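# Place bottles on ledges matching their cap colours

## Task

Set every bottle upright on the wall ledge whose label strip has the same colour as that bottle's cap, with the bottle's entire base resting on that ledge.

## Robot and tools

Robot: two seven-joint arms, left_arm and right_arm, each with a two-finger gripper. Occasionally a loose object may get a brief shove from outside. Knocking anything out of the work area ends the scene, and a hard collision or press between the two arms can end it as a failure. The episode has two scenes; the first is practice and can be skipped with finished_scene.

Frame: every position and quaternion uses one scene frame. Its origin sits at z = 0, straight under the midpoint of the two arm bases, which are 0.70 m above it. +z is up, +x is forward (the direction both arms face), and left_arm is on the +y side. Image left/right does not follow arm names. Reported hand positions and orientations may be off by a few centimetres, more at long reach.

Gripper: its fingers point along its own +z axis and close along its own y axis. end_effector_position is the spot between the pads when closed, just under 1 cm behind the fingertips; closing pushes the tips about 17 mm further along +z, mostly while the pads are more than 70 mm apart. A big wrist turn can swing the elbow.

Row format (shared by all motion tools): one flat list of 16 numbers covering both arms: left_arm x, y, z, qw, qx, qy, qz, opening, then right_arm in the same order. x, y, z are an absolute target in metres for end_effector_position; qw..qz is an absolute target orientation, w first. Opening runs from -1 (closed) to +1 (fully open, 0.145 m) and is an absolute command, not a change; 0 is a real command, so resend the present value to leave a gripper alone. Going fully open to closed needs about 0.5 s or more. To keep an arm still, resend the exact pose from the last result before it stopped, every call. To keep an orientation, repeat the same quaternion rather than copying the drifting measured one. Each control step the commanded orientation is clipped to within 32 degrees of the measured one.

execute_actions(actions, cameras): actions is a list of actions; each action is a list of up to 15 rows, one row per 1/30 s step; if fewer than 15, the last row is held for the rest. Each action lasts 0.5 s. A target more than 0.6 m from a gripper's current position along any of that gripper's axes gets the action refused for both arms; if the first action fails this or anything is malformed, the whole call is refused. An empty list just returns state and images. After each action the arm heads for its 'Hand target', which may fall short of what you asked, so send the remainder next time. Results include end_effector_position at some steps.

move(target, speed, blend, opening_speed, blocking, cameras): target is one 16-number row or a list of up to 15 rows (absolute poses, no 0.6 m limit), followed in straight lines from the current Hand target. speed: m/s, 0.002 to 1.1, default 0.25 (turn rate up to twice that in rad/s); one number or one per target. blend: metres of corner rounding per target, default 0. opening_speed: opening units per second, at least 0.2. blocking=false returns after about 0.5 s while the move runs; a new move replaces the running one. The first target's openings apply at once; later targets' openings apply on arrival once everything is at rest. Moves do not avoid obstacles or the other arm, grippers lag and can overshoot speed (especially with a near-straight arm), and faster contact hits harder; a target far past a contact presses harder. Whole move is capped at 10 s. The result adds a 'move:' line: done, off_target, moving, held or fault, plus limits (paced = pose clipped, held = steps withheld). Unnamed arms are done (within 3 mm and 2 degrees). Neither done nor off_target tells you about contact.

wait(seconds 0 to 10, cameras): lets time pass with last commands held. stop(cameras): brakes a running move. zoom_image(camera 'cam_high' or 'cam_low', region [x0, y0, x1, y1] pixels, top-left origin, at most 504x504): closer look at the latest image. read_manual(section 'licences'): licence texts only. finished_scene(scene 1 or 2): ends the scene irreversibly; the goal must hold without the robot.

Cameras: cam_high and cam_low, each 896x504, with calibration given in the prompt.

Gripping: grip_measured is the measured opening on the command scale. To hold something, keep commanding an opening well below it; lower squeezes harder (about 10 N per pad max, objects up to roughly 11 cm). Fast closing can squeeze hard enough to pop open. Never close one gripper on the other's fingers.

Results: joint velocities reading 'within noise' means the arm is still. Joint torques include gravity and friction, have offsets and noise; joints 3 and 4 wrap at ±28 N m. Holding loads, stretched arms or pushing at unreachable poses heat motors; MOTOR HOT appears at 85 °C, and at 100 °C an OVER-TEMPERATURE FAULT stops the arm for 30 to 60 s or more. The clearance check may hold commands bringing an arm near the other's forearm but does not prevent gripper-to-gripper contact.

Avoid: dropping bottles or releasing them while moving, fast collisions, hard pushes, knocking bottles over or off the table, and arm-to-arm contact. Simulated time keeps running while the model thinks, with any running move continuing.

Each tool is called after "Request:" as a command line: name --argument value for each argument, lists and objects as JSON in quotes; but a table of rows of numbers goes row by row, as --pt "numbers of a row", without its own name.

## Session

Request:
execute_actions --actions '[]'

Scene clock: 0.00 s.
left_arm: end_effector_position=(+0.3554, +0.1334, +0.3763) grip_measured=+1.00 end_effector_quat_wxyz=(-0.040, -0.585, +0.680, -0.440) | right_arm: end_effector_position=(+0.4020, -0.0846, +0.4120) grip_measured=+1.00 end_effector_quat_wxyz=(+0.172, +0.783, +0.024, +0.598)
Joint positions: left_arm=[0.476 0.652 -0.724 1.144 -0.177 -0.294 0.656 0.145] | right_arm=[0.249 -0.096 -0.415 1.14 -0.092 0.203 -0.635 0.145]
Joint velocities: within noise
Joint torques (N m): no reading
Motor temperatures (°C): left_arm=[23 20 24 22 21 24 21] | right_arm=[21 23 24 21 21 21 22]
Hand target: left_arm +0.3554, +0.1334, +0.3763; -0.040, -0.585, +0.680, -0.440 | right_arm +0.4020, -0.0846, +0.4120; +0.172, +0.783, +0.024, +0.598
Tool commands: left_gripper/opening=+1.0 right_gripper/opening=+1.0

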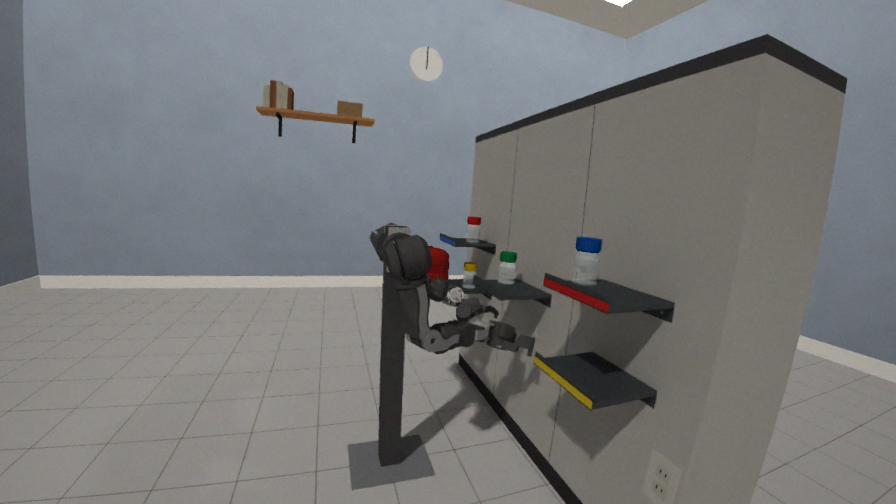

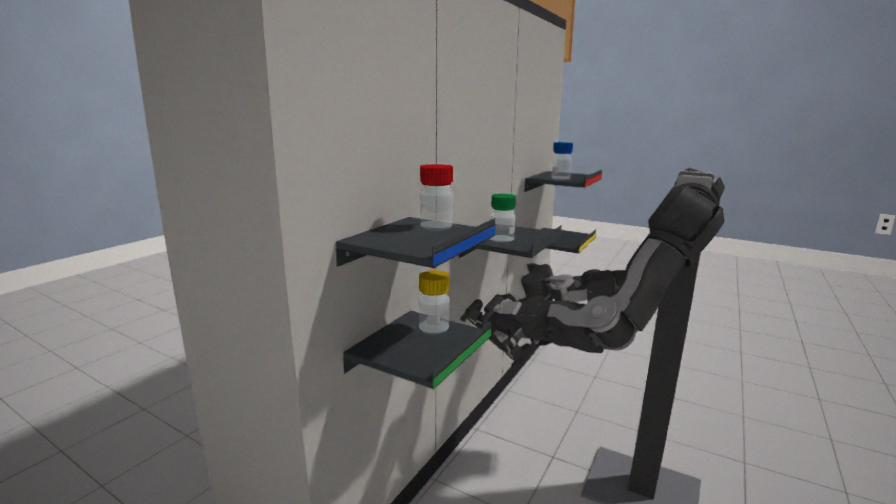

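Request:
zoom_image --camera "cam_high" --region '[420, 200, 700, 420]'

Request:
zoom_image --camera "cam_low" --region '[320, 130, 620, 400]'

Scaled by 1.800 from the camera's 896x504 image, which has a finer 1280x720 frame.

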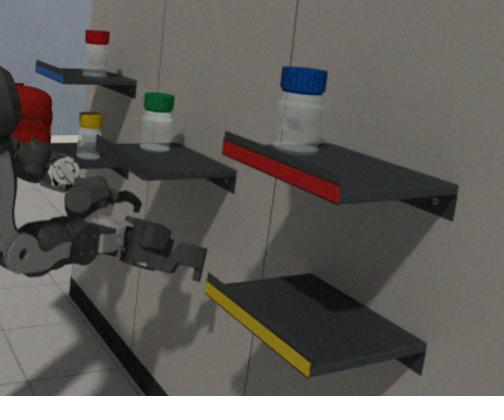

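Scaled by 1.680 from the camera's 896x504 image, which has a finer 1280x720 frame.

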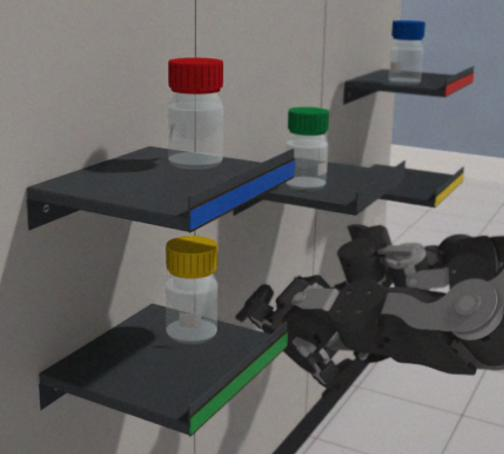

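Request:
move --pt "0.27 0.2 0.40 0 0.7071 0 0.7071 0.3 0.27 -0.2 0.42 0 0.7071 0 0.7071 0.3" --pt "0.22 0.3 0.50 0 0.7071 0 0.7071 0.3 0.22 -0.33 0.55 0 0.7071 0 0.7071 0.3" --pt "0.22 0.3 0.7 0 0.7071 0 0.7071 0.3 0.24 -0.35 0.74 0 0.7071 0 0.7071 0.3" --blend 0.03

Scene clock: 79.53 s.
left_arm: end_effector_position=(+0.2200, +0.2991, +0.7001) grip_measured=+0.30 end_effector_quat_wxyz=(+0.002, +0.706, -0.002, +0.708) | right_arm: end_effector_position=(+0.2395, -0.3494, +0.7413) grip_measured=+0.30 end_effector_quat_wxyz=(+0.000, +0.705, +0.002, +0.709)
Joint positions: left_arm=[-1.14 0.742 1.427 2.405 1.468 0.332 -0.005 0.098] | right_arm=[-1.049 0.953 1.571 2.109 1.523 0.514 0.096 0.098]
Joint velocities: within noise
Joint torques (N m): left_arm=[-0.86 2.44 2.44 0.8 0.19 -0.54 -0.06] | right_arm=[0.3 3.89 2.61 0.42 0.22 -0.32 -0.18]
Motor temperatures (°C): left_arm=[26 21 25 23 21 24 21] | right_arm=[22 23 24 22 21 21 21]
Hand target: left_arm +0.2200, +0.3000, +0.7000; +0.000, +0.707, +0.000, +0.707 | right_arm +0.2400, -0.3500, +0.7400; +0.000, +0.707, +0.000, +0.707
Off the commanded pose: left_arm 0.001 m, 0 deg | right_arm 0.001 m, 0 deg.
joint read past its limit (right arm) — joint 3 (upper arm roll), upper limit.
joint sent to its limit (right arm) — joint 3 (upper arm roll), upper limit. The joint targets still meet the commanded pose.
move: done

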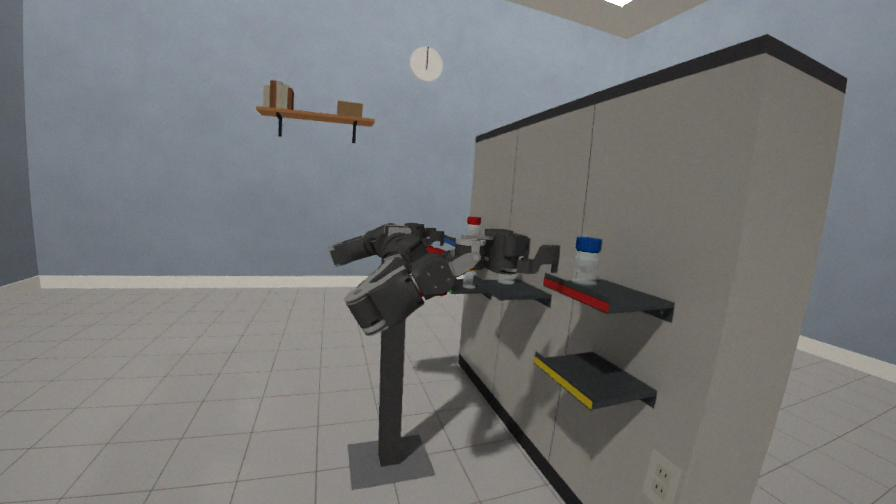

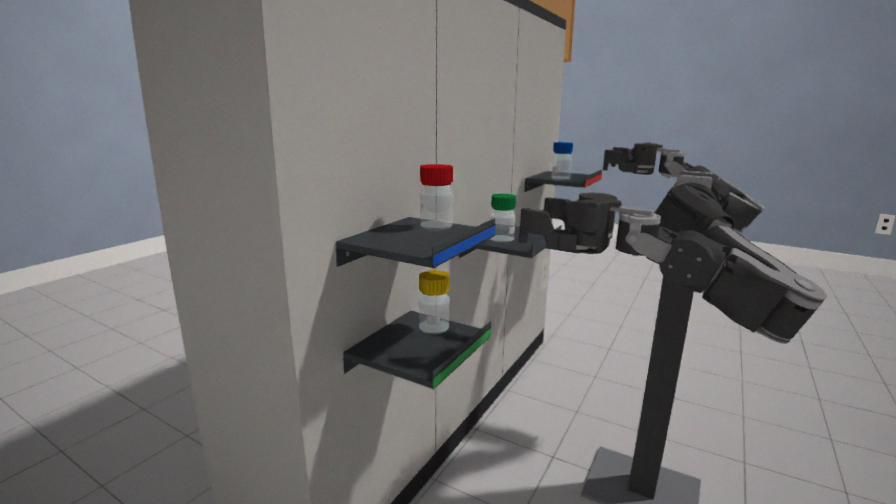

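Request:
zoom_image --camera "cam_high" --region '[470, 210, 690, 330]'

Request:
zoom_image --camera "cam_low" --region '[500, 120, 720, 240]'

Scaled by 2.291 from the camera's 896x504 image, which has a finer 1280x720 frame.

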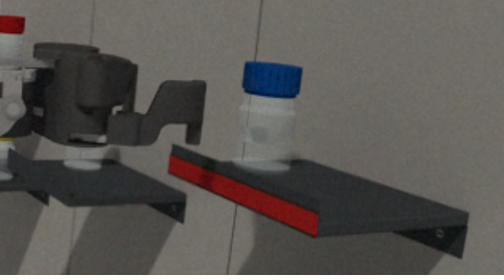

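Scaled by 2.291 from the camera's 896x504 image, which has a finer 1280x720 frame.

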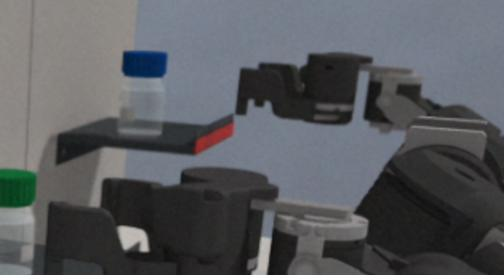

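Request:
move --target '[0.22,0.3,0.70,0,0.7071,0,0.7071,0.3,0.30,-0.347,0.738,0,0.7071,0,0.7071,0.3]' --speed 0.15

Request:
zoom_image --camera "cam_high" --region '[470, 210, 690, 330]'

Request:
zoom_image --camera "cam_low" --region '[520, 120, 630, 200]'

Scene clock: 116.20 s.
left_arm: end_effector_position=(+0.2200, +0.2992, +0.7001) grip_measured=+0.30 end_effector_quat_wxyz=(+0.002, +0.706, -0.002, +0.708) | right_arm: end_effector_position=(+0.2999, -0.3462, +0.7387) grip_measured=+0.30 end_effector_quat_wxyz=(+0.000, +0.707, +0.003, +0.707)
Joint positions: left_arm=[-1.14 0.742 1.427 2.405 1.468 0.332 -0.006 0.098] | right_arm=[-1.035 1.228 1.402 1.973 1.536 0.379 -0.062 0.098]
Joint velocities: within noise
Joint torques (N m): left_arm=[-0.86 2.44 2.44 0.81 0.19 -0.54 -0.06] | right_arm=[1.41 3.73 3.26 0.54 0.16 -0.55 -0.2]
Motor temperatures (°C): left_arm=[24 21 26 22 21 25 21] | right_arm=[21 24 24 21 21 21 21]
Hand target: left_arm +0.2200, +0.3000, +0.7001; +0.000, +0.707, +0.000, +0.707 | right_arm +0.3000, -0.3469, +0.7380; +0.000, +0.707, +0.000, +0.707
Off the commanded pose: left_arm 0.001 m, 0 deg | right_arm 0.001 m, 0 deg.
move: done

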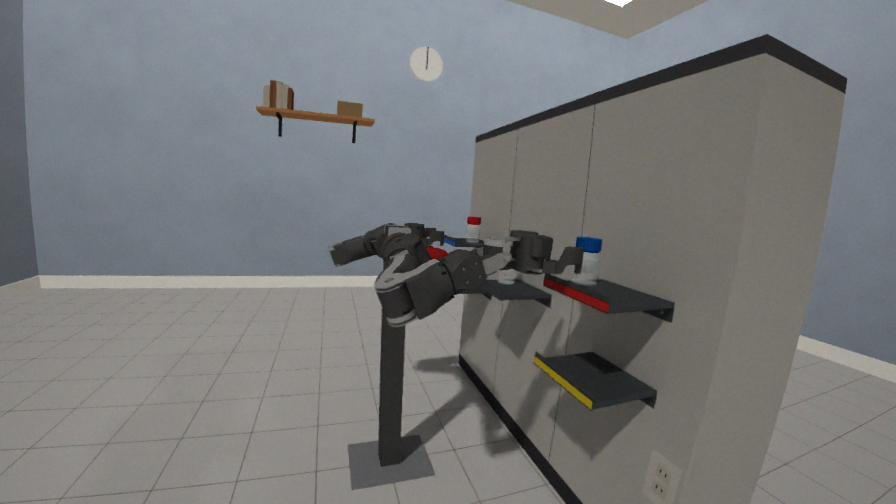

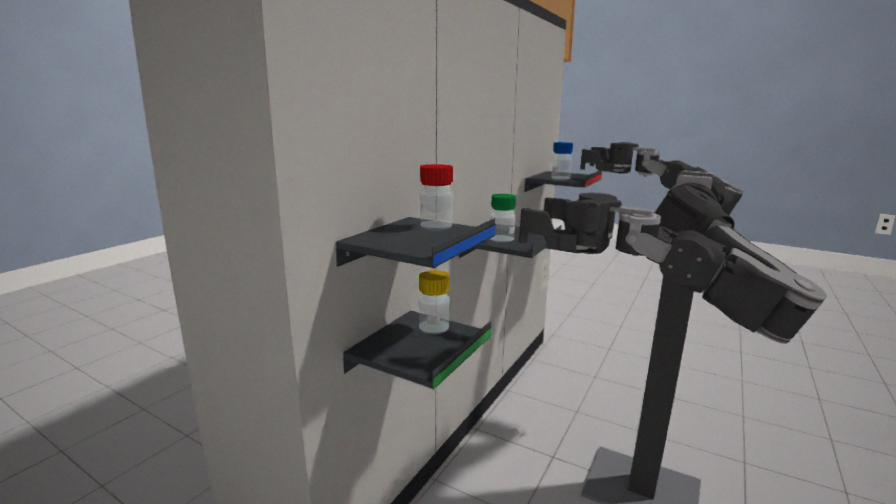

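Scaled by 2.291 from the camera's 896x504 image, which has a finer 1280x720 frame.

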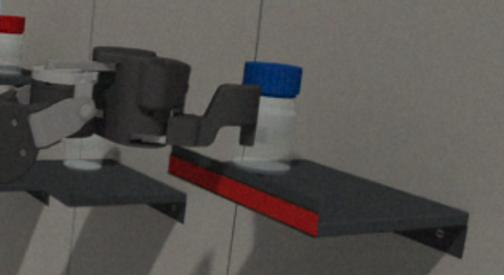

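Scaled by 4.582 from the camera's 896x504 image, which has a finer 1280x720 frame.

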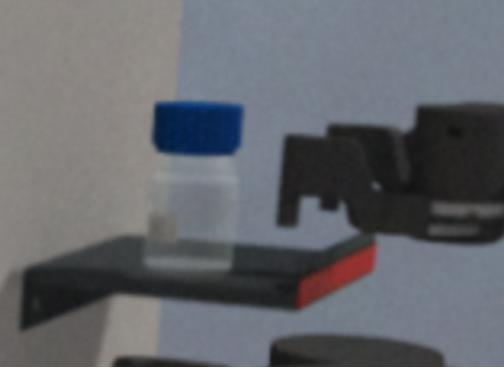

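Request:
move --pt "0.22 0.3 0.70 0 0.7071 0 0.7071 0.3 0.30 -0.336 0.738 0 0.7071 0 0.7071 0.3" --pt "0.22 0.3 0.70 0 0.7071 0 0.7071 0.3 0.363 -0.336 0.738 0 0.7071 0 0.7071 0.3" --speed 0.1

Request:
zoom_image --camera "cam_high" --region '[530, 210, 640, 300]'

Request:
zoom_image --camera "cam_low" --region '[520, 120, 630, 200]'

Scene clock: 138.73 s.
left_arm: end_effector_position=(+0.2200, +0.2992, +0.7001) grip_measured=+0.30 end_effector_quat_wxyz=(+0.002, +0.706, -0.002, +0.708) | right_arm: end_effector_position=(+0.3629, -0.3350, +0.7406) grip_measured=+0.30 end_effector_quat_wxyz=(-0.001, +0.704, +0.004, +0.710)
Joint positions: left_arm=[-1.14 0.742 1.427 2.405 1.468 0.332 -0.006 0.098] | right_arm=[-0.415 1.505 0.67 1.784 1.559 0.253 -0.171 0.098]
Joint velocities: within noise
Joint torques (N m): left_arm=[-0.83 2.44 2.44 0.81 0.18 -0.54 -0.06] | right_arm=[3.57 6.08 3.18 0.51 0.06 -0.33 -0.17]
Motor temperatures (°C): left_arm=[23 21 26 22 21 25 21] | right_arm=[21 24 24 21 21 21 21]
Hand target: left_arm +0.2200, +0.3000, +0.7001; +0.000, +0.707, +0.000, +0.707 | right_arm +0.3629, -0.3360, +0.7380; +0.000, +0.707, +0.001, +0.707
Off the commanded pose: left_arm 0.001 m, 0 deg | right_arm 0.003 m, 1 deg.
joint sent to its limit (right arm) — joint 5 (forearm roll), upper limit. The joint targets still meet the commanded pose.
move: done

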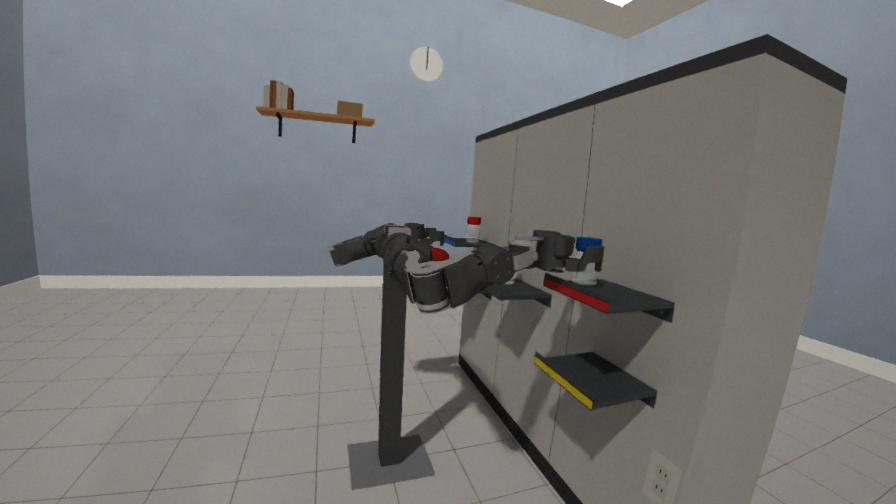

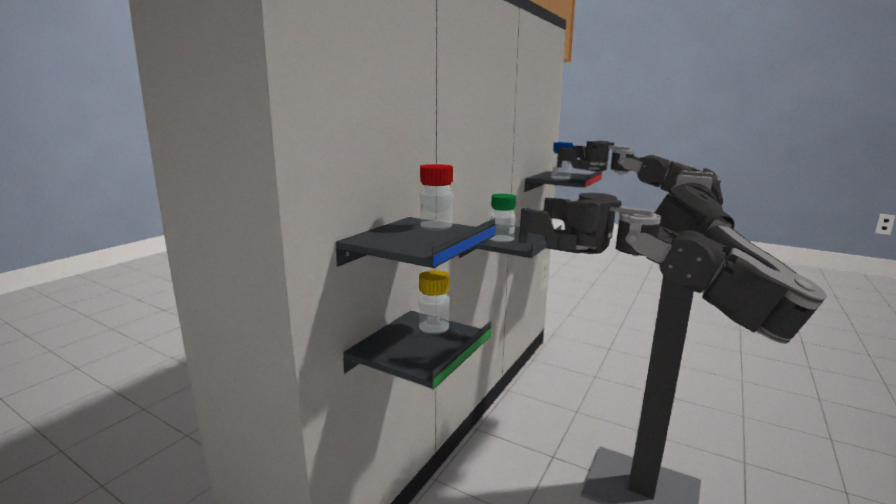

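Scaled by 4.582 from the camera's 896x504 image, which has a finer 1280x720 frame.

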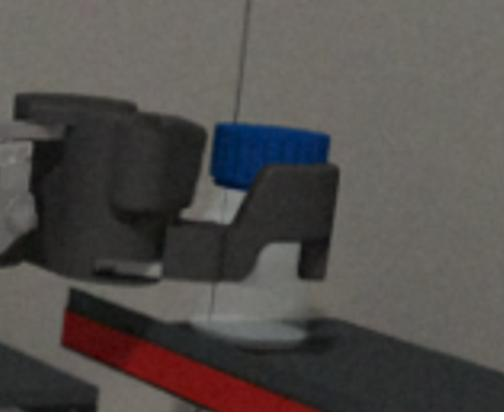

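Scaled by 4.582 from the camera's 896x504 image, which has a finer 1280x720 frame.

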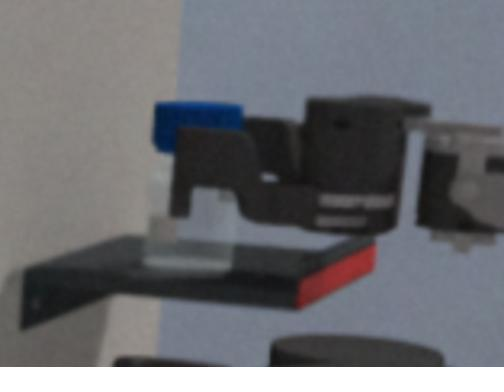

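Request:
move --pt "0.22 0.3 0.70 0 0.7071 0 0.7071 0.3 0.373 -0.336 0.736 0 0.7071 0 0.7071 0.3" --pt "0.22 0.3 0.70 0 0.7071 0 0.7071 0.3 0.373 -0.336 0.736 0 0.7071 0 0.7071 -0.6" --speed 0.1 --opening_speed 0.7

Request:
zoom_image --camera "cam_high" --region '[530, 210, 640, 300]'

Scene clock: 156.43 s.
left_arm: end_effector_position=(+0.2200, +0.2992, +0.7001) grip_measured=+0.30 end_effector_quat_wxyz=(+0.002, +0.706, -0.002, +0.708) | right_arm: end_effector_position=(+0.3727, -0.3363, +0.7380) grip_measured=-0.24 end_effector_quat_wxyz=(+0.000, +0.705, +0.000, +0.709)
Joint positions: left_arm=[-1.14 0.742 1.427 2.405 1.468 0.332 -0.006 0.098] | right_arm=[0.255 1.518 -0.018 1.742 1.557 0.237 -0.176 0.058]
Joint velocities: within noise
Joint torques (N m): left_arm=[-0.83 2.44 2.44 0.81 0.19 -0.54 -0.06] | right_arm=[4 6.34 3.34 0.58 0.01 -0.36 -0.04]
Motor temperatures (°C): left_arm=[23 21 26 22 21 25 21] | right_arm=[22 24 25 20 21 21 21]
Hand target: left_arm +0.2200, +0.3000, +0.7001; +0.000, +0.707, +0.000, +0.707 | right_arm +0.3730, -0.3360, +0.7360; +0.000, +0.707, +0.000, +0.707
Off the commanded pose: left_arm 0.001 m, 0 deg | right_arm 0.002 m, 0 deg.
move: done

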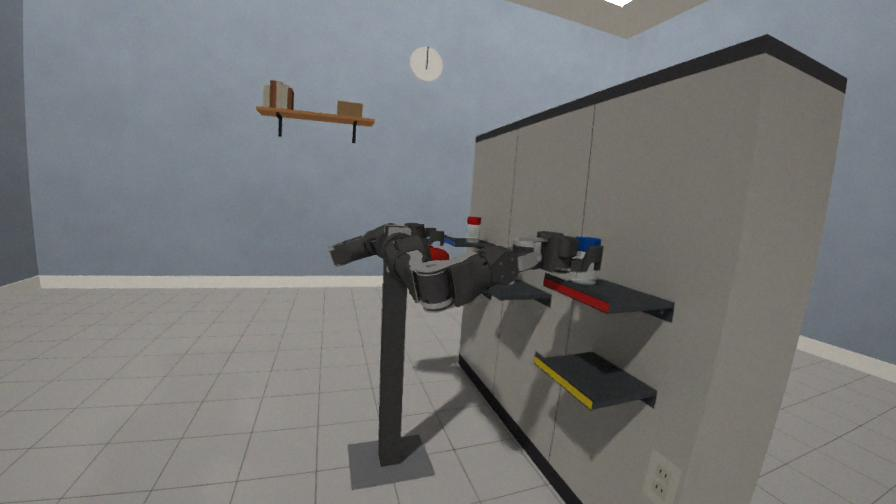

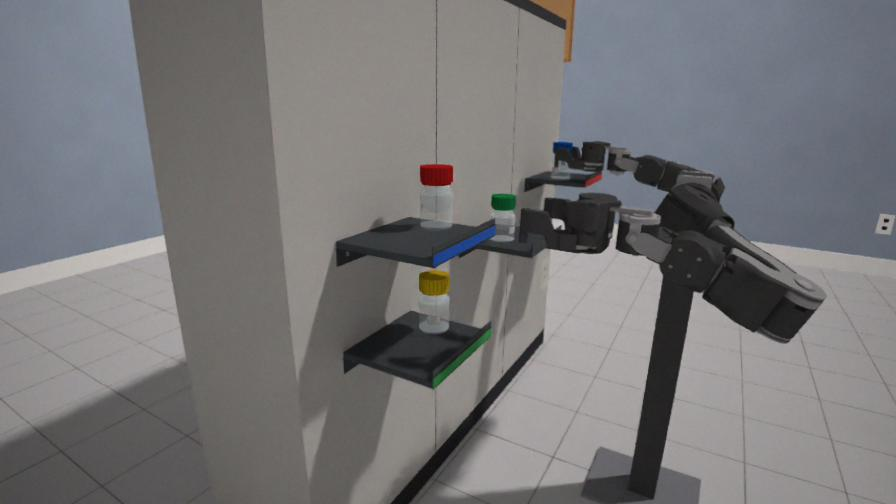

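Scaled by 4.582 from the camera's 896x504 image, which has a finer 1280x720 frame.

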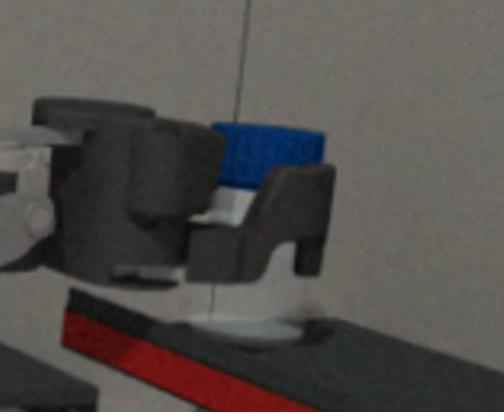

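Request:
move --pt "0.22 0.15 0.70 0 0.7071 0 0.7071 0.3 0.373 -0.336 0.736 0 0.7071 0 0.7071 -0.6" --pt "0.28 0.05 0.637 0 0.7071 0 0.7071 0.3 0.373 -0.336 0.756 0 0.7071 0 0.7071 -0.6" --speed 0.15 --blend 0.02

Request:
zoom_image --camera "cam_high" --region '[450, 210, 640, 320]'

Request:
zoom_image --camera "cam_low" --region '[450, 120, 630, 270]'

Scene clock: 207.67 s.
left_arm: end_effector_position=(+0.2797, +0.0515, +0.6378) grip_measured=+0.30 end_effector_quat_wxyz=(+0.231, +0.722, -0.228, +0.611) | right_arm: end_effector_position=(+0.3729, -0.3353, +0.7546) grip_measured=-0.24 end_effector_quat_wxyz=(-0.002, +0.710, +0.001, +0.704)
Joint positions: left_arm=[-1.407 2.011 1.149 2.406 1.543 -0.145 -0.592 0.098] | right_arm=[0.499 1.43 -0.104 1.722 1.503 0.419 -0.176 0.058]
Joint velocities: within noise
Joint torques (N m): left_arm=[4.65 0.67 2.81 0.64 -0.11 -0.47 0.27] | right_arm=[4.05 5.89 4.31 0.51 -0.09 -0.58 -0.09]
Motor temperatures (°C): left_arm=[23 21 26 21 21 25 21] | right_arm=[22 25 25 20 20 21 21]
Hand target: left_arm +0.2796, +0.0511, +0.6373; +0.232, +0.722, -0.229, +0.610 | right_arm +0.3730, -0.3360, +0.7559; +0.000, +0.707, +0.000, +0.707
Off the commanded pose: left_arm 0.002 m, 39 deg; orientation clipped | right_arm 0.002 m, 0 deg.
joint read past its limit (left arm) — joint 2 (shoulder roll), upper limit.
joint sent to its limit (left arm) — joint 1 (shoulder pitch), lower limit; joint 2 (shoulder roll), upper limit. The joint targets are off in orientation, not in position.
move: off_target (left_arm); limits=paced

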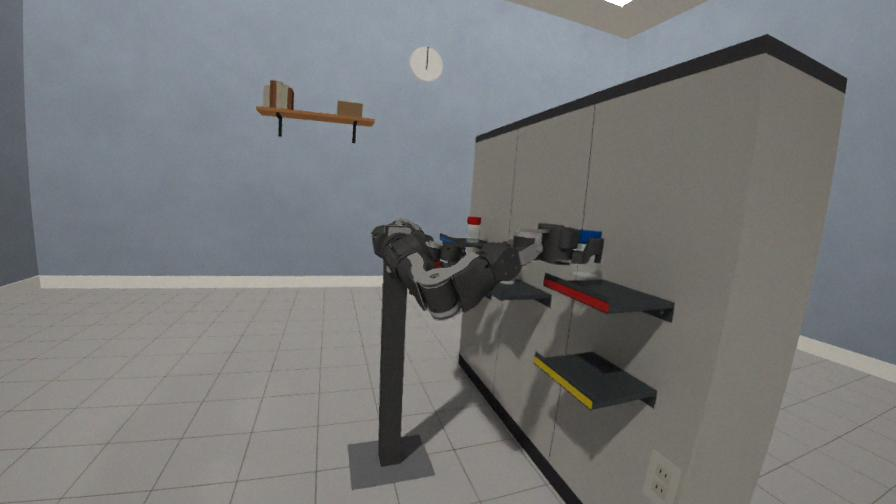

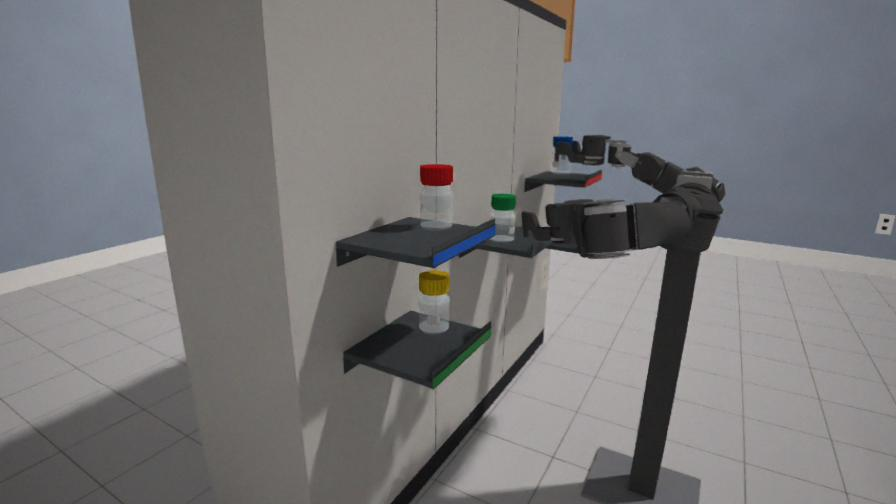

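Scaled by 2.653 from the camera's 896x504 image, which has a finer 1280x720 frame.

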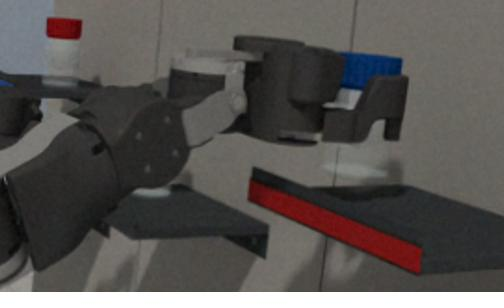

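Scaled by 2.800 from the camera's 896x504 image, which has a finer 1280x720 frame.

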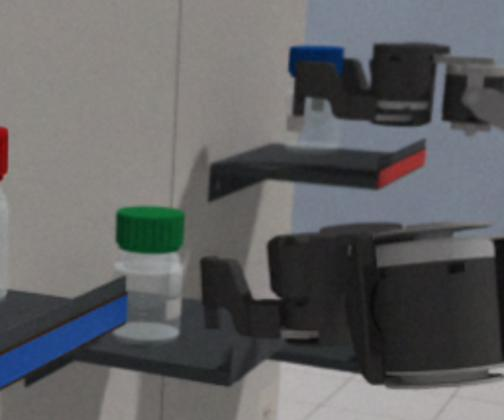

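Request:
move --pt "0.27 0.2 0.62 0 0.866 0 0.5 0.3 0.373 -0.336 0.756 0 0.7071 0 0.7071 -0.6" --pt "0.35 0.2 0.42 0 0.866 0 0.5 0.3 0.373 -0.336 0.756 0 0.7071 0 0.7071 -0.6" --pt "0.36 0.2 0.62 0 0.866 0 0.5 0.3 0.373 -0.336 0.756 0 0.7071 0 0.7071 -0.6" --speed 0.2

Scene clock: 261.37 s.
left_arm: end_effector_position=(+0.3606, +0.2004, +0.6217) grip_measured=+0.30 end_effector_quat_wxyz=(+0.000, +0.837, -0.008, +0.547) | right_arm: end_effector_position=(+0.3729, -0.3353, +0.7546) grip_measured=-0.24 end_effector_quat_wxyz=(-0.001, +0.710, +0.001, +0.704)
Joint positions: left_arm=[0.564 0.927 -0.372 2.099 1.584 0.78 -0.951 0.098] | right_arm=[0.499 1.43 -0.104 1.722 1.503 0.419 -0.176 0.058]
Joint velocities: within noise
Joint torques (N m): left_arm=[5.66 3.23 2.07 2.06 -0.1 -0.32 0.08] | right_arm=[4.02 6.05 4.27 0.58 -0.1 -0.56 -0.08]
Motor temperatures (°C): left_arm=[24 21 26 21 21 25 21] | right_arm=[22 25 25 20 20 21 21]
Hand target: left_arm +0.3601, +0.2001, +0.6197; +0.000, +0.839, -0.009, +0.544 | right_arm +0.3730, -0.3360, +0.7560; +0.000, +0.707, +0.000, +0.707
Off the commanded pose: left_arm 0.002 m, 6 deg | right_arm 0.002 m, 0 deg.
joint sent to its limit (left arm) — joint 5 (forearm roll), upper limit; joint 6 (wrist pitch), upper limit. The joint targets are off in orientation, not in position.
move: off_target (left_arm)

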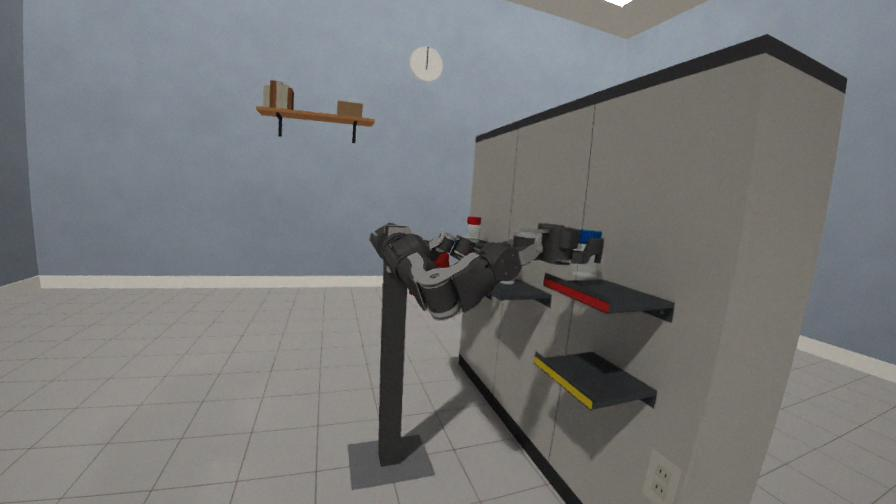

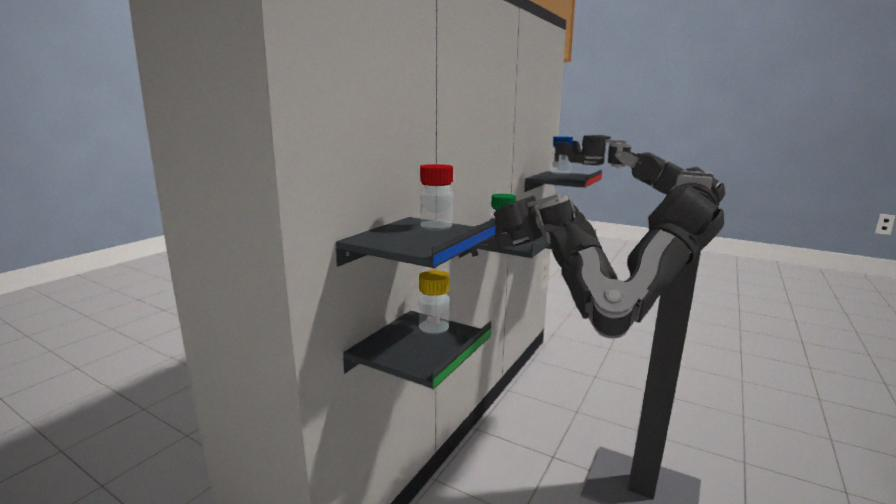

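Request:
move --pt "0.35 0.2 0.65 0 0.7071 0 0.7071 0.3 0.373 -0.336 0.756 0 0.7071 0 0.7071 -0.6" --pt "0.3 0.1 0.65 0 0.7071 0 0.7071 0.3 0.373 -0.336 0.756 0 0.7071 0 0.7071 -0.6" --speed 0.15 --cameras '["cam_low"]'

Scene clock: 279.23 s.
left_arm: end_effector_position=(+0.2999, +0.0985, +0.6493) grip_measured=+0.30 end_effector_quat_wxyz=(+0.004, +0.708, -0.002, +0.706) | right_arm: end_effector_position=(+0.3729, -0.3353, +0.7546) grip_measured=-0.24 end_effector_quat_wxyz=(-0.001, +0.710, +0.001, +0.704)
Joint positions: left_arm=[0.432 0.54 -0.75 2.419 0.878 0.613 -1.233 0.098] | right_arm=[0.499 1.43 -0.104 1.722 1.503 0.419 -0.176 0.058]
Joint velocities: within noise
Joint torques (N m): left_arm=[5.08 0.94 1.58 3.19 -0.34 -0.18 -0.05] | right_arm=[3.97 5.95 4.37 0.49 -0.08 -0.6 -0.1]
Motor temperatures (°C): left_arm=[24 21 26 21 21 24 21] | right_arm=[22 25 25 20 20 21 21]
Hand target: left_arm +0.3000, +0.0999, +0.6499; +0.000, +0.707, +0.000, +0.707 | right_arm +0.3730, -0.3360, +0.7560; +0.000, +0.707, +0.000, +0.707
Off the commanded pose: left_arm 0.002 m, 0 deg | right_arm 0.002 m, 0 deg.
move: done
Images, in order (width x height): cam_low 896x504.

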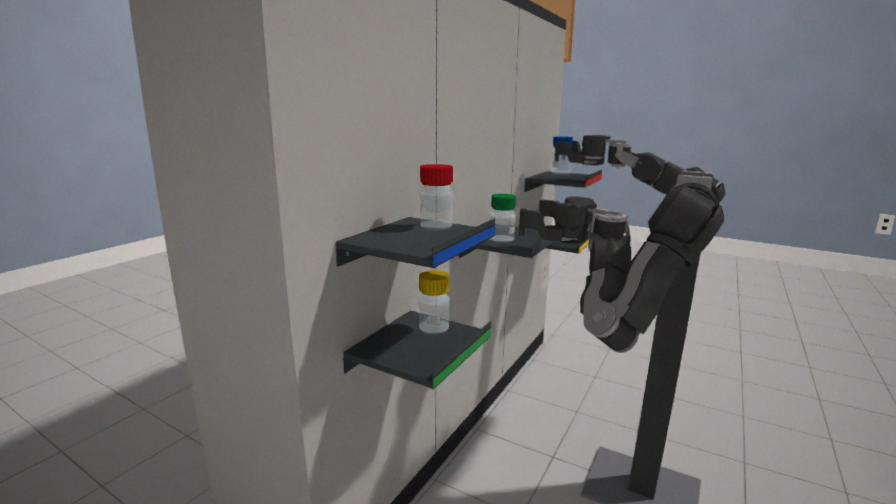

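Request:
move --target '[0.30,0.05,0.637,0,0.7071,0,0.7071,0.3,0.373,-0.336,0.756,0,0.7071,0,0.7071,-0.6]' --speed 0.15

Request:
zoom_image --camera "cam_high" --region '[450, 210, 640, 320]'

Request:
zoom_image --camera "cam_low" --region '[450, 160, 600, 280]'

Scene clock: 286.67 s.
left_arm: end_effector_position=(+0.2995, +0.0490, +0.6374) grip_measured=+0.30 end_effector_quat_wxyz=(+0.003, +0.707, -0.002, +0.707) | right_arm: end_effector_position=(+0.3729, -0.3353, +0.7546) grip_measured=-0.24 end_effector_quat_wxyz=(-0.001, +0.710, +0.001, +0.704)
Joint positions: left_arm=[0.477 0.308 -0.959 2.286 0.715 0.626 -1.333 0.098] | right_arm=[0.499 1.43 -0.104 1.722 1.503 0.419 -0.176 0.058]
Joint velocities: within noise
Joint torques (N m): left_arm=[5.18 -0.73 1.33 2.88 -0.34 -0.17 -0.02] | right_arm=[4.26 5.95 4.22 0.59 -0.08 -0.57 -0.09]
Motor temperatures (°C): left_arm=[24 21 26 21 21 24 21] | right_arm=[22 25 25 20 20 21 21]
Hand target: left_arm +0.3000, +0.0500, +0.6370; +0.000, +0.707, +0.000, +0.707 | right_arm +0.3730, -0.3360, +0.7560; +0.000, +0.707, +0.000, +0.707
Off the commanded pose: left_arm 0.001 m, 0 deg | right_arm 0.002 m, 0 deg.
move: done

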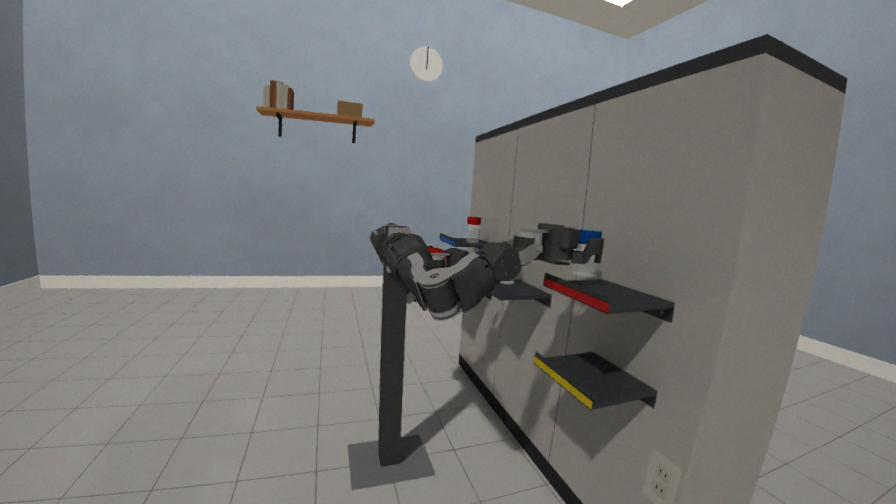

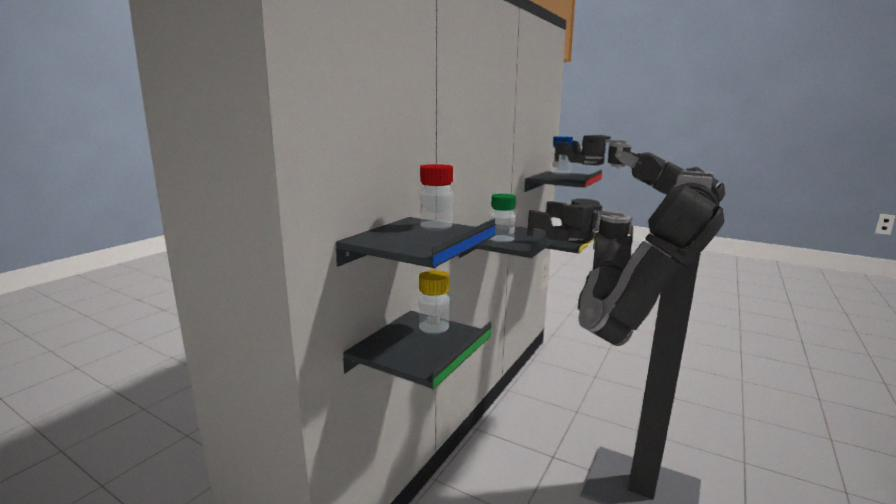

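Scaled by 2.653 from the camera's 896x504 image, which has a finer 1280x720 frame.

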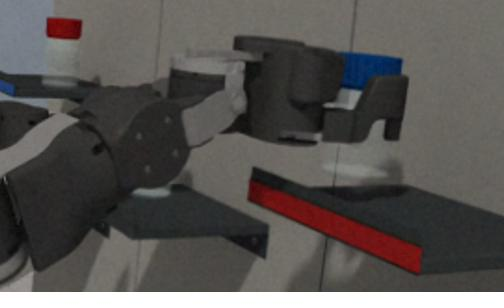

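Scaled by 3.360 from the camera's 896x504 image, which has a finer 1280x720 frame.

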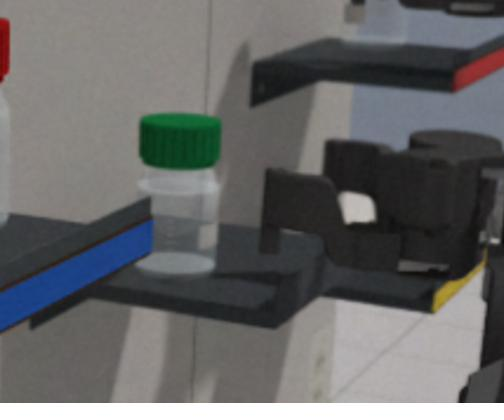

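Request:
move --target '[0.372,0.05,0.637,0,0.7071,0,0.7071,0.3,0.373,-0.336,0.756,0,0.7071,0,0.7071,-0.6]' --speed 0.1

Request:
zoom_image --camera "cam_high" --region '[450, 210, 640, 320]'

Request:
zoom_image --camera "cam_low" --region '[450, 160, 600, 280]'

Scene clock: 304.63 s.
left_arm: end_effector_position=(+0.3718, +0.0511, +0.6372) grip_measured=+0.30 end_effector_quat_wxyz=(-0.003, +0.707, +0.001, +0.707) | right_arm: end_effector_position=(+0.3729, -0.3353, +0.7546) grip_measured=-0.24 end_effector_quat_wxyz=(-0.001, +0.710, +0.001, +0.704)
Joint positions: left_arm=[0.66 0.309 -0.869 1.975 0.795 0.515 -1.136 0.098] | right_arm=[0.499 1.43 -0.104 1.722 1.503 0.419 -0.176 0.058]
Joint velocities: within noise
Joint torques (N m): left_arm=[7.42 -0.67 1.72 3.23 -0.25 -0.4 0.24] | right_arm=[4.05 5.89 4.31 0.57 -0.1 -0.59 -0.07]
Motor temperatures (°C): left_arm=[24 21 25 22 22 24 21] | right_arm=[22 25 25 20 20 21 21]
Hand target: left_arm +0.3720, +0.0499, +0.6371; +0.000, +0.707, +0.000, +0.707 | right_arm +0.3730, -0.3360, +0.7560; +0.000, +0.707, +0.000, +0.707
Off the commanded pose: left_arm 0.001 m, 0 deg | right_arm 0.002 m, 0 deg.
move: done

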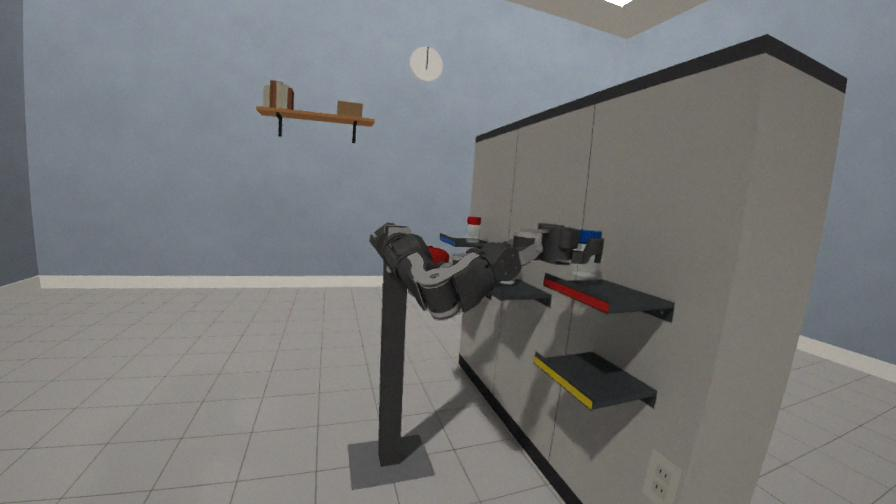

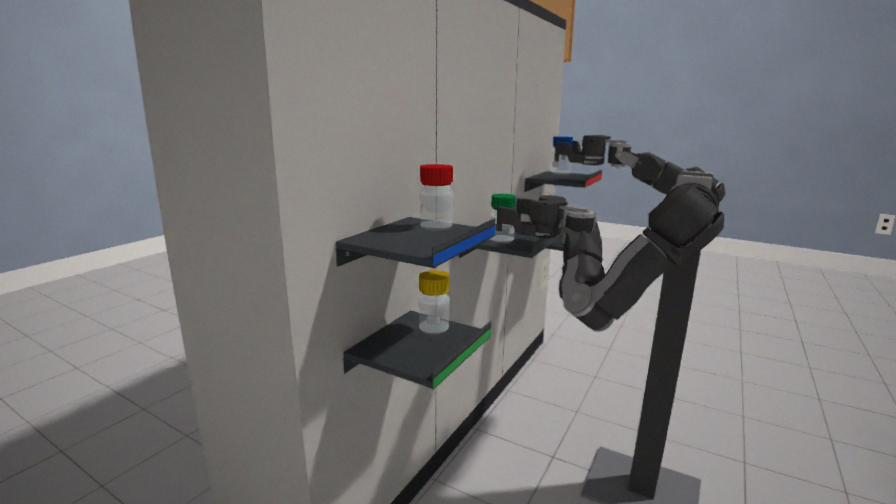

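Scaled by 2.653 from the camera's 896x504 image, which has a finer 1280x720 frame.

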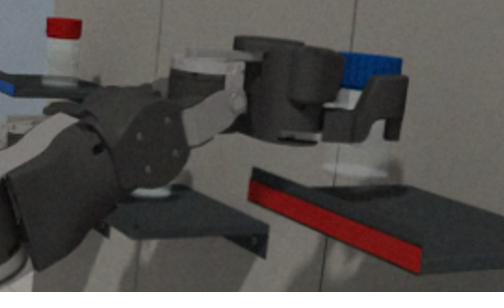

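Scaled by 3.360 from the camera's 896x504 image, which has a finer 1280x720 frame.

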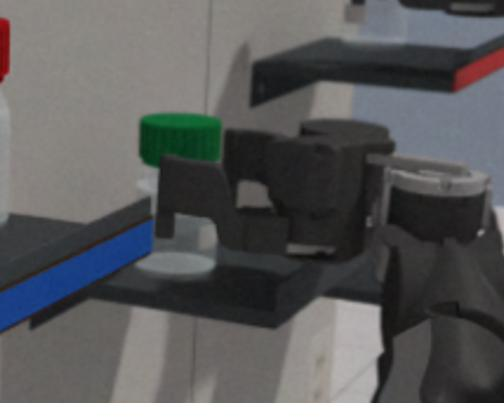

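Request:
move --pt "0.387 0.05 0.633 0 0.7071 0 0.7071 0.3 0.373 -0.336 0.756 0 0.7071 0 0.7071 -0.6" --pt "0.387 0.05 0.633 0 0.7071 0 0.7071 -0.6 0.373 -0.336 0.756 0 0.7071 0 0.7071 -0.6" --speed 0.1 --opening_speed 0.7

Request:
zoom_image --camera "cam_low" --region '[450, 160, 600, 280]'

Scene clock: 314.67 s.
left_arm: end_effector_position=(+0.3864, +0.0506, +0.6328) grip_measured=-0.24 end_effector_quat_wxyz=(-0.001, +0.707, +0.001, +0.707) | right_arm: end_effector_position=(+0.3729, -0.3353, +0.7546) grip_measured=-0.24 end_effector_quat_wxyz=(-0.001, +0.710, +0.001, +0.704)
Joint positions: left_arm=[0.687 0.308 -0.869 1.899 0.796 0.474 -1.086 0.058] | right_arm=[0.499 1.43 -0.104 1.722 1.503 0.419 -0.176 0.058]
Joint velocities: within noise
Joint torques (N m): left_arm=[8.16 -0.8 1.77 2.78 -0.31 -0.41 0.18] | right_arm=[4.02 5.79 4.31 0.55 -0.09 -0.59 -0.08]
Motor temperatures (°C): left_arm=[25 21 25 22 22 24 21] | right_arm=[22 25 25 20 20 21 21]
Hand target: left_arm +0.3870, +0.0500, +0.6329; +0.000, +0.707, +0.000, +0.707 | right_arm +0.3730, -0.3360, +0.7560; +0.000, +0.707, +0.000, +0.707
Off the commanded pose: left_arm 0.001 m, 0 deg | right_arm 0.002 m, 0 deg.
move: done

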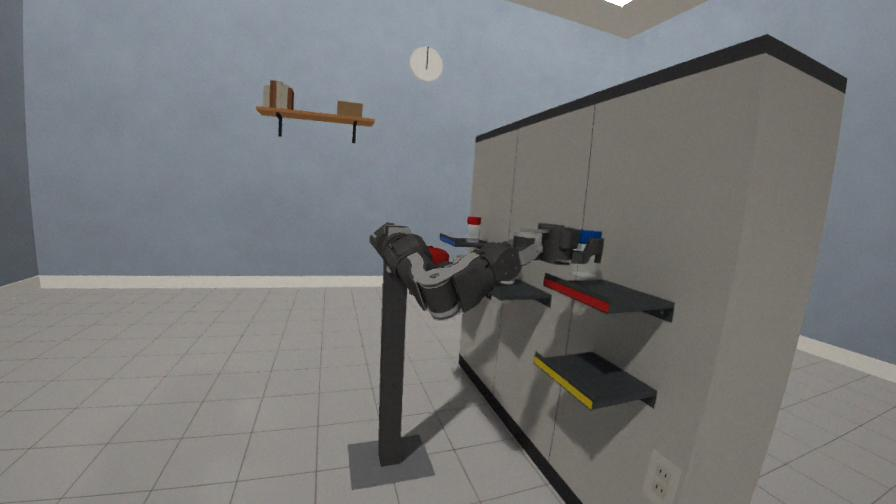

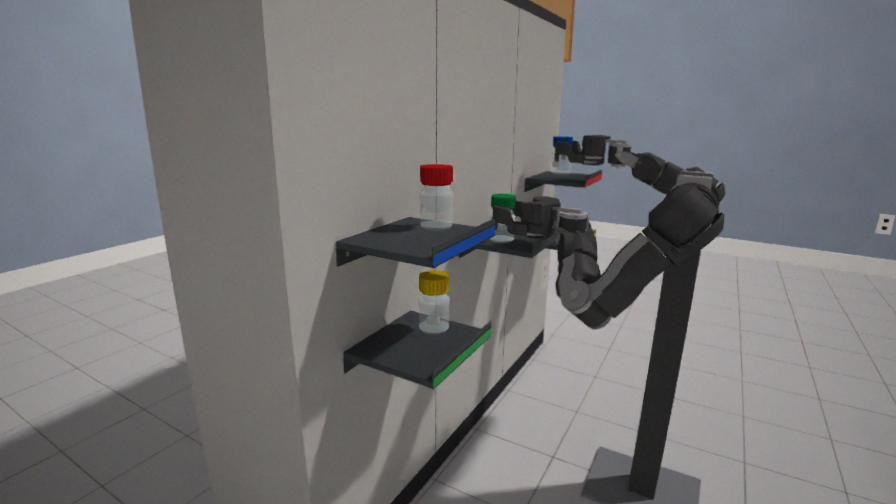

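Scaled by 3.360 from the camera's 896x504 image, which has a finer 1280x720 frame.

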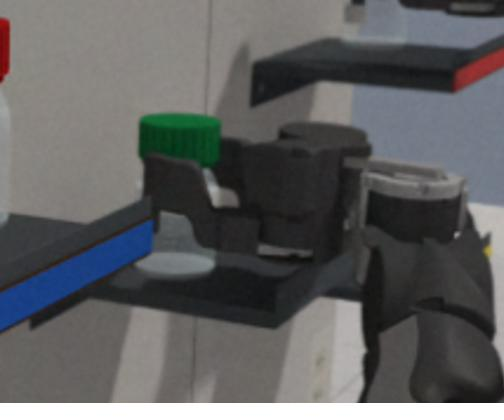

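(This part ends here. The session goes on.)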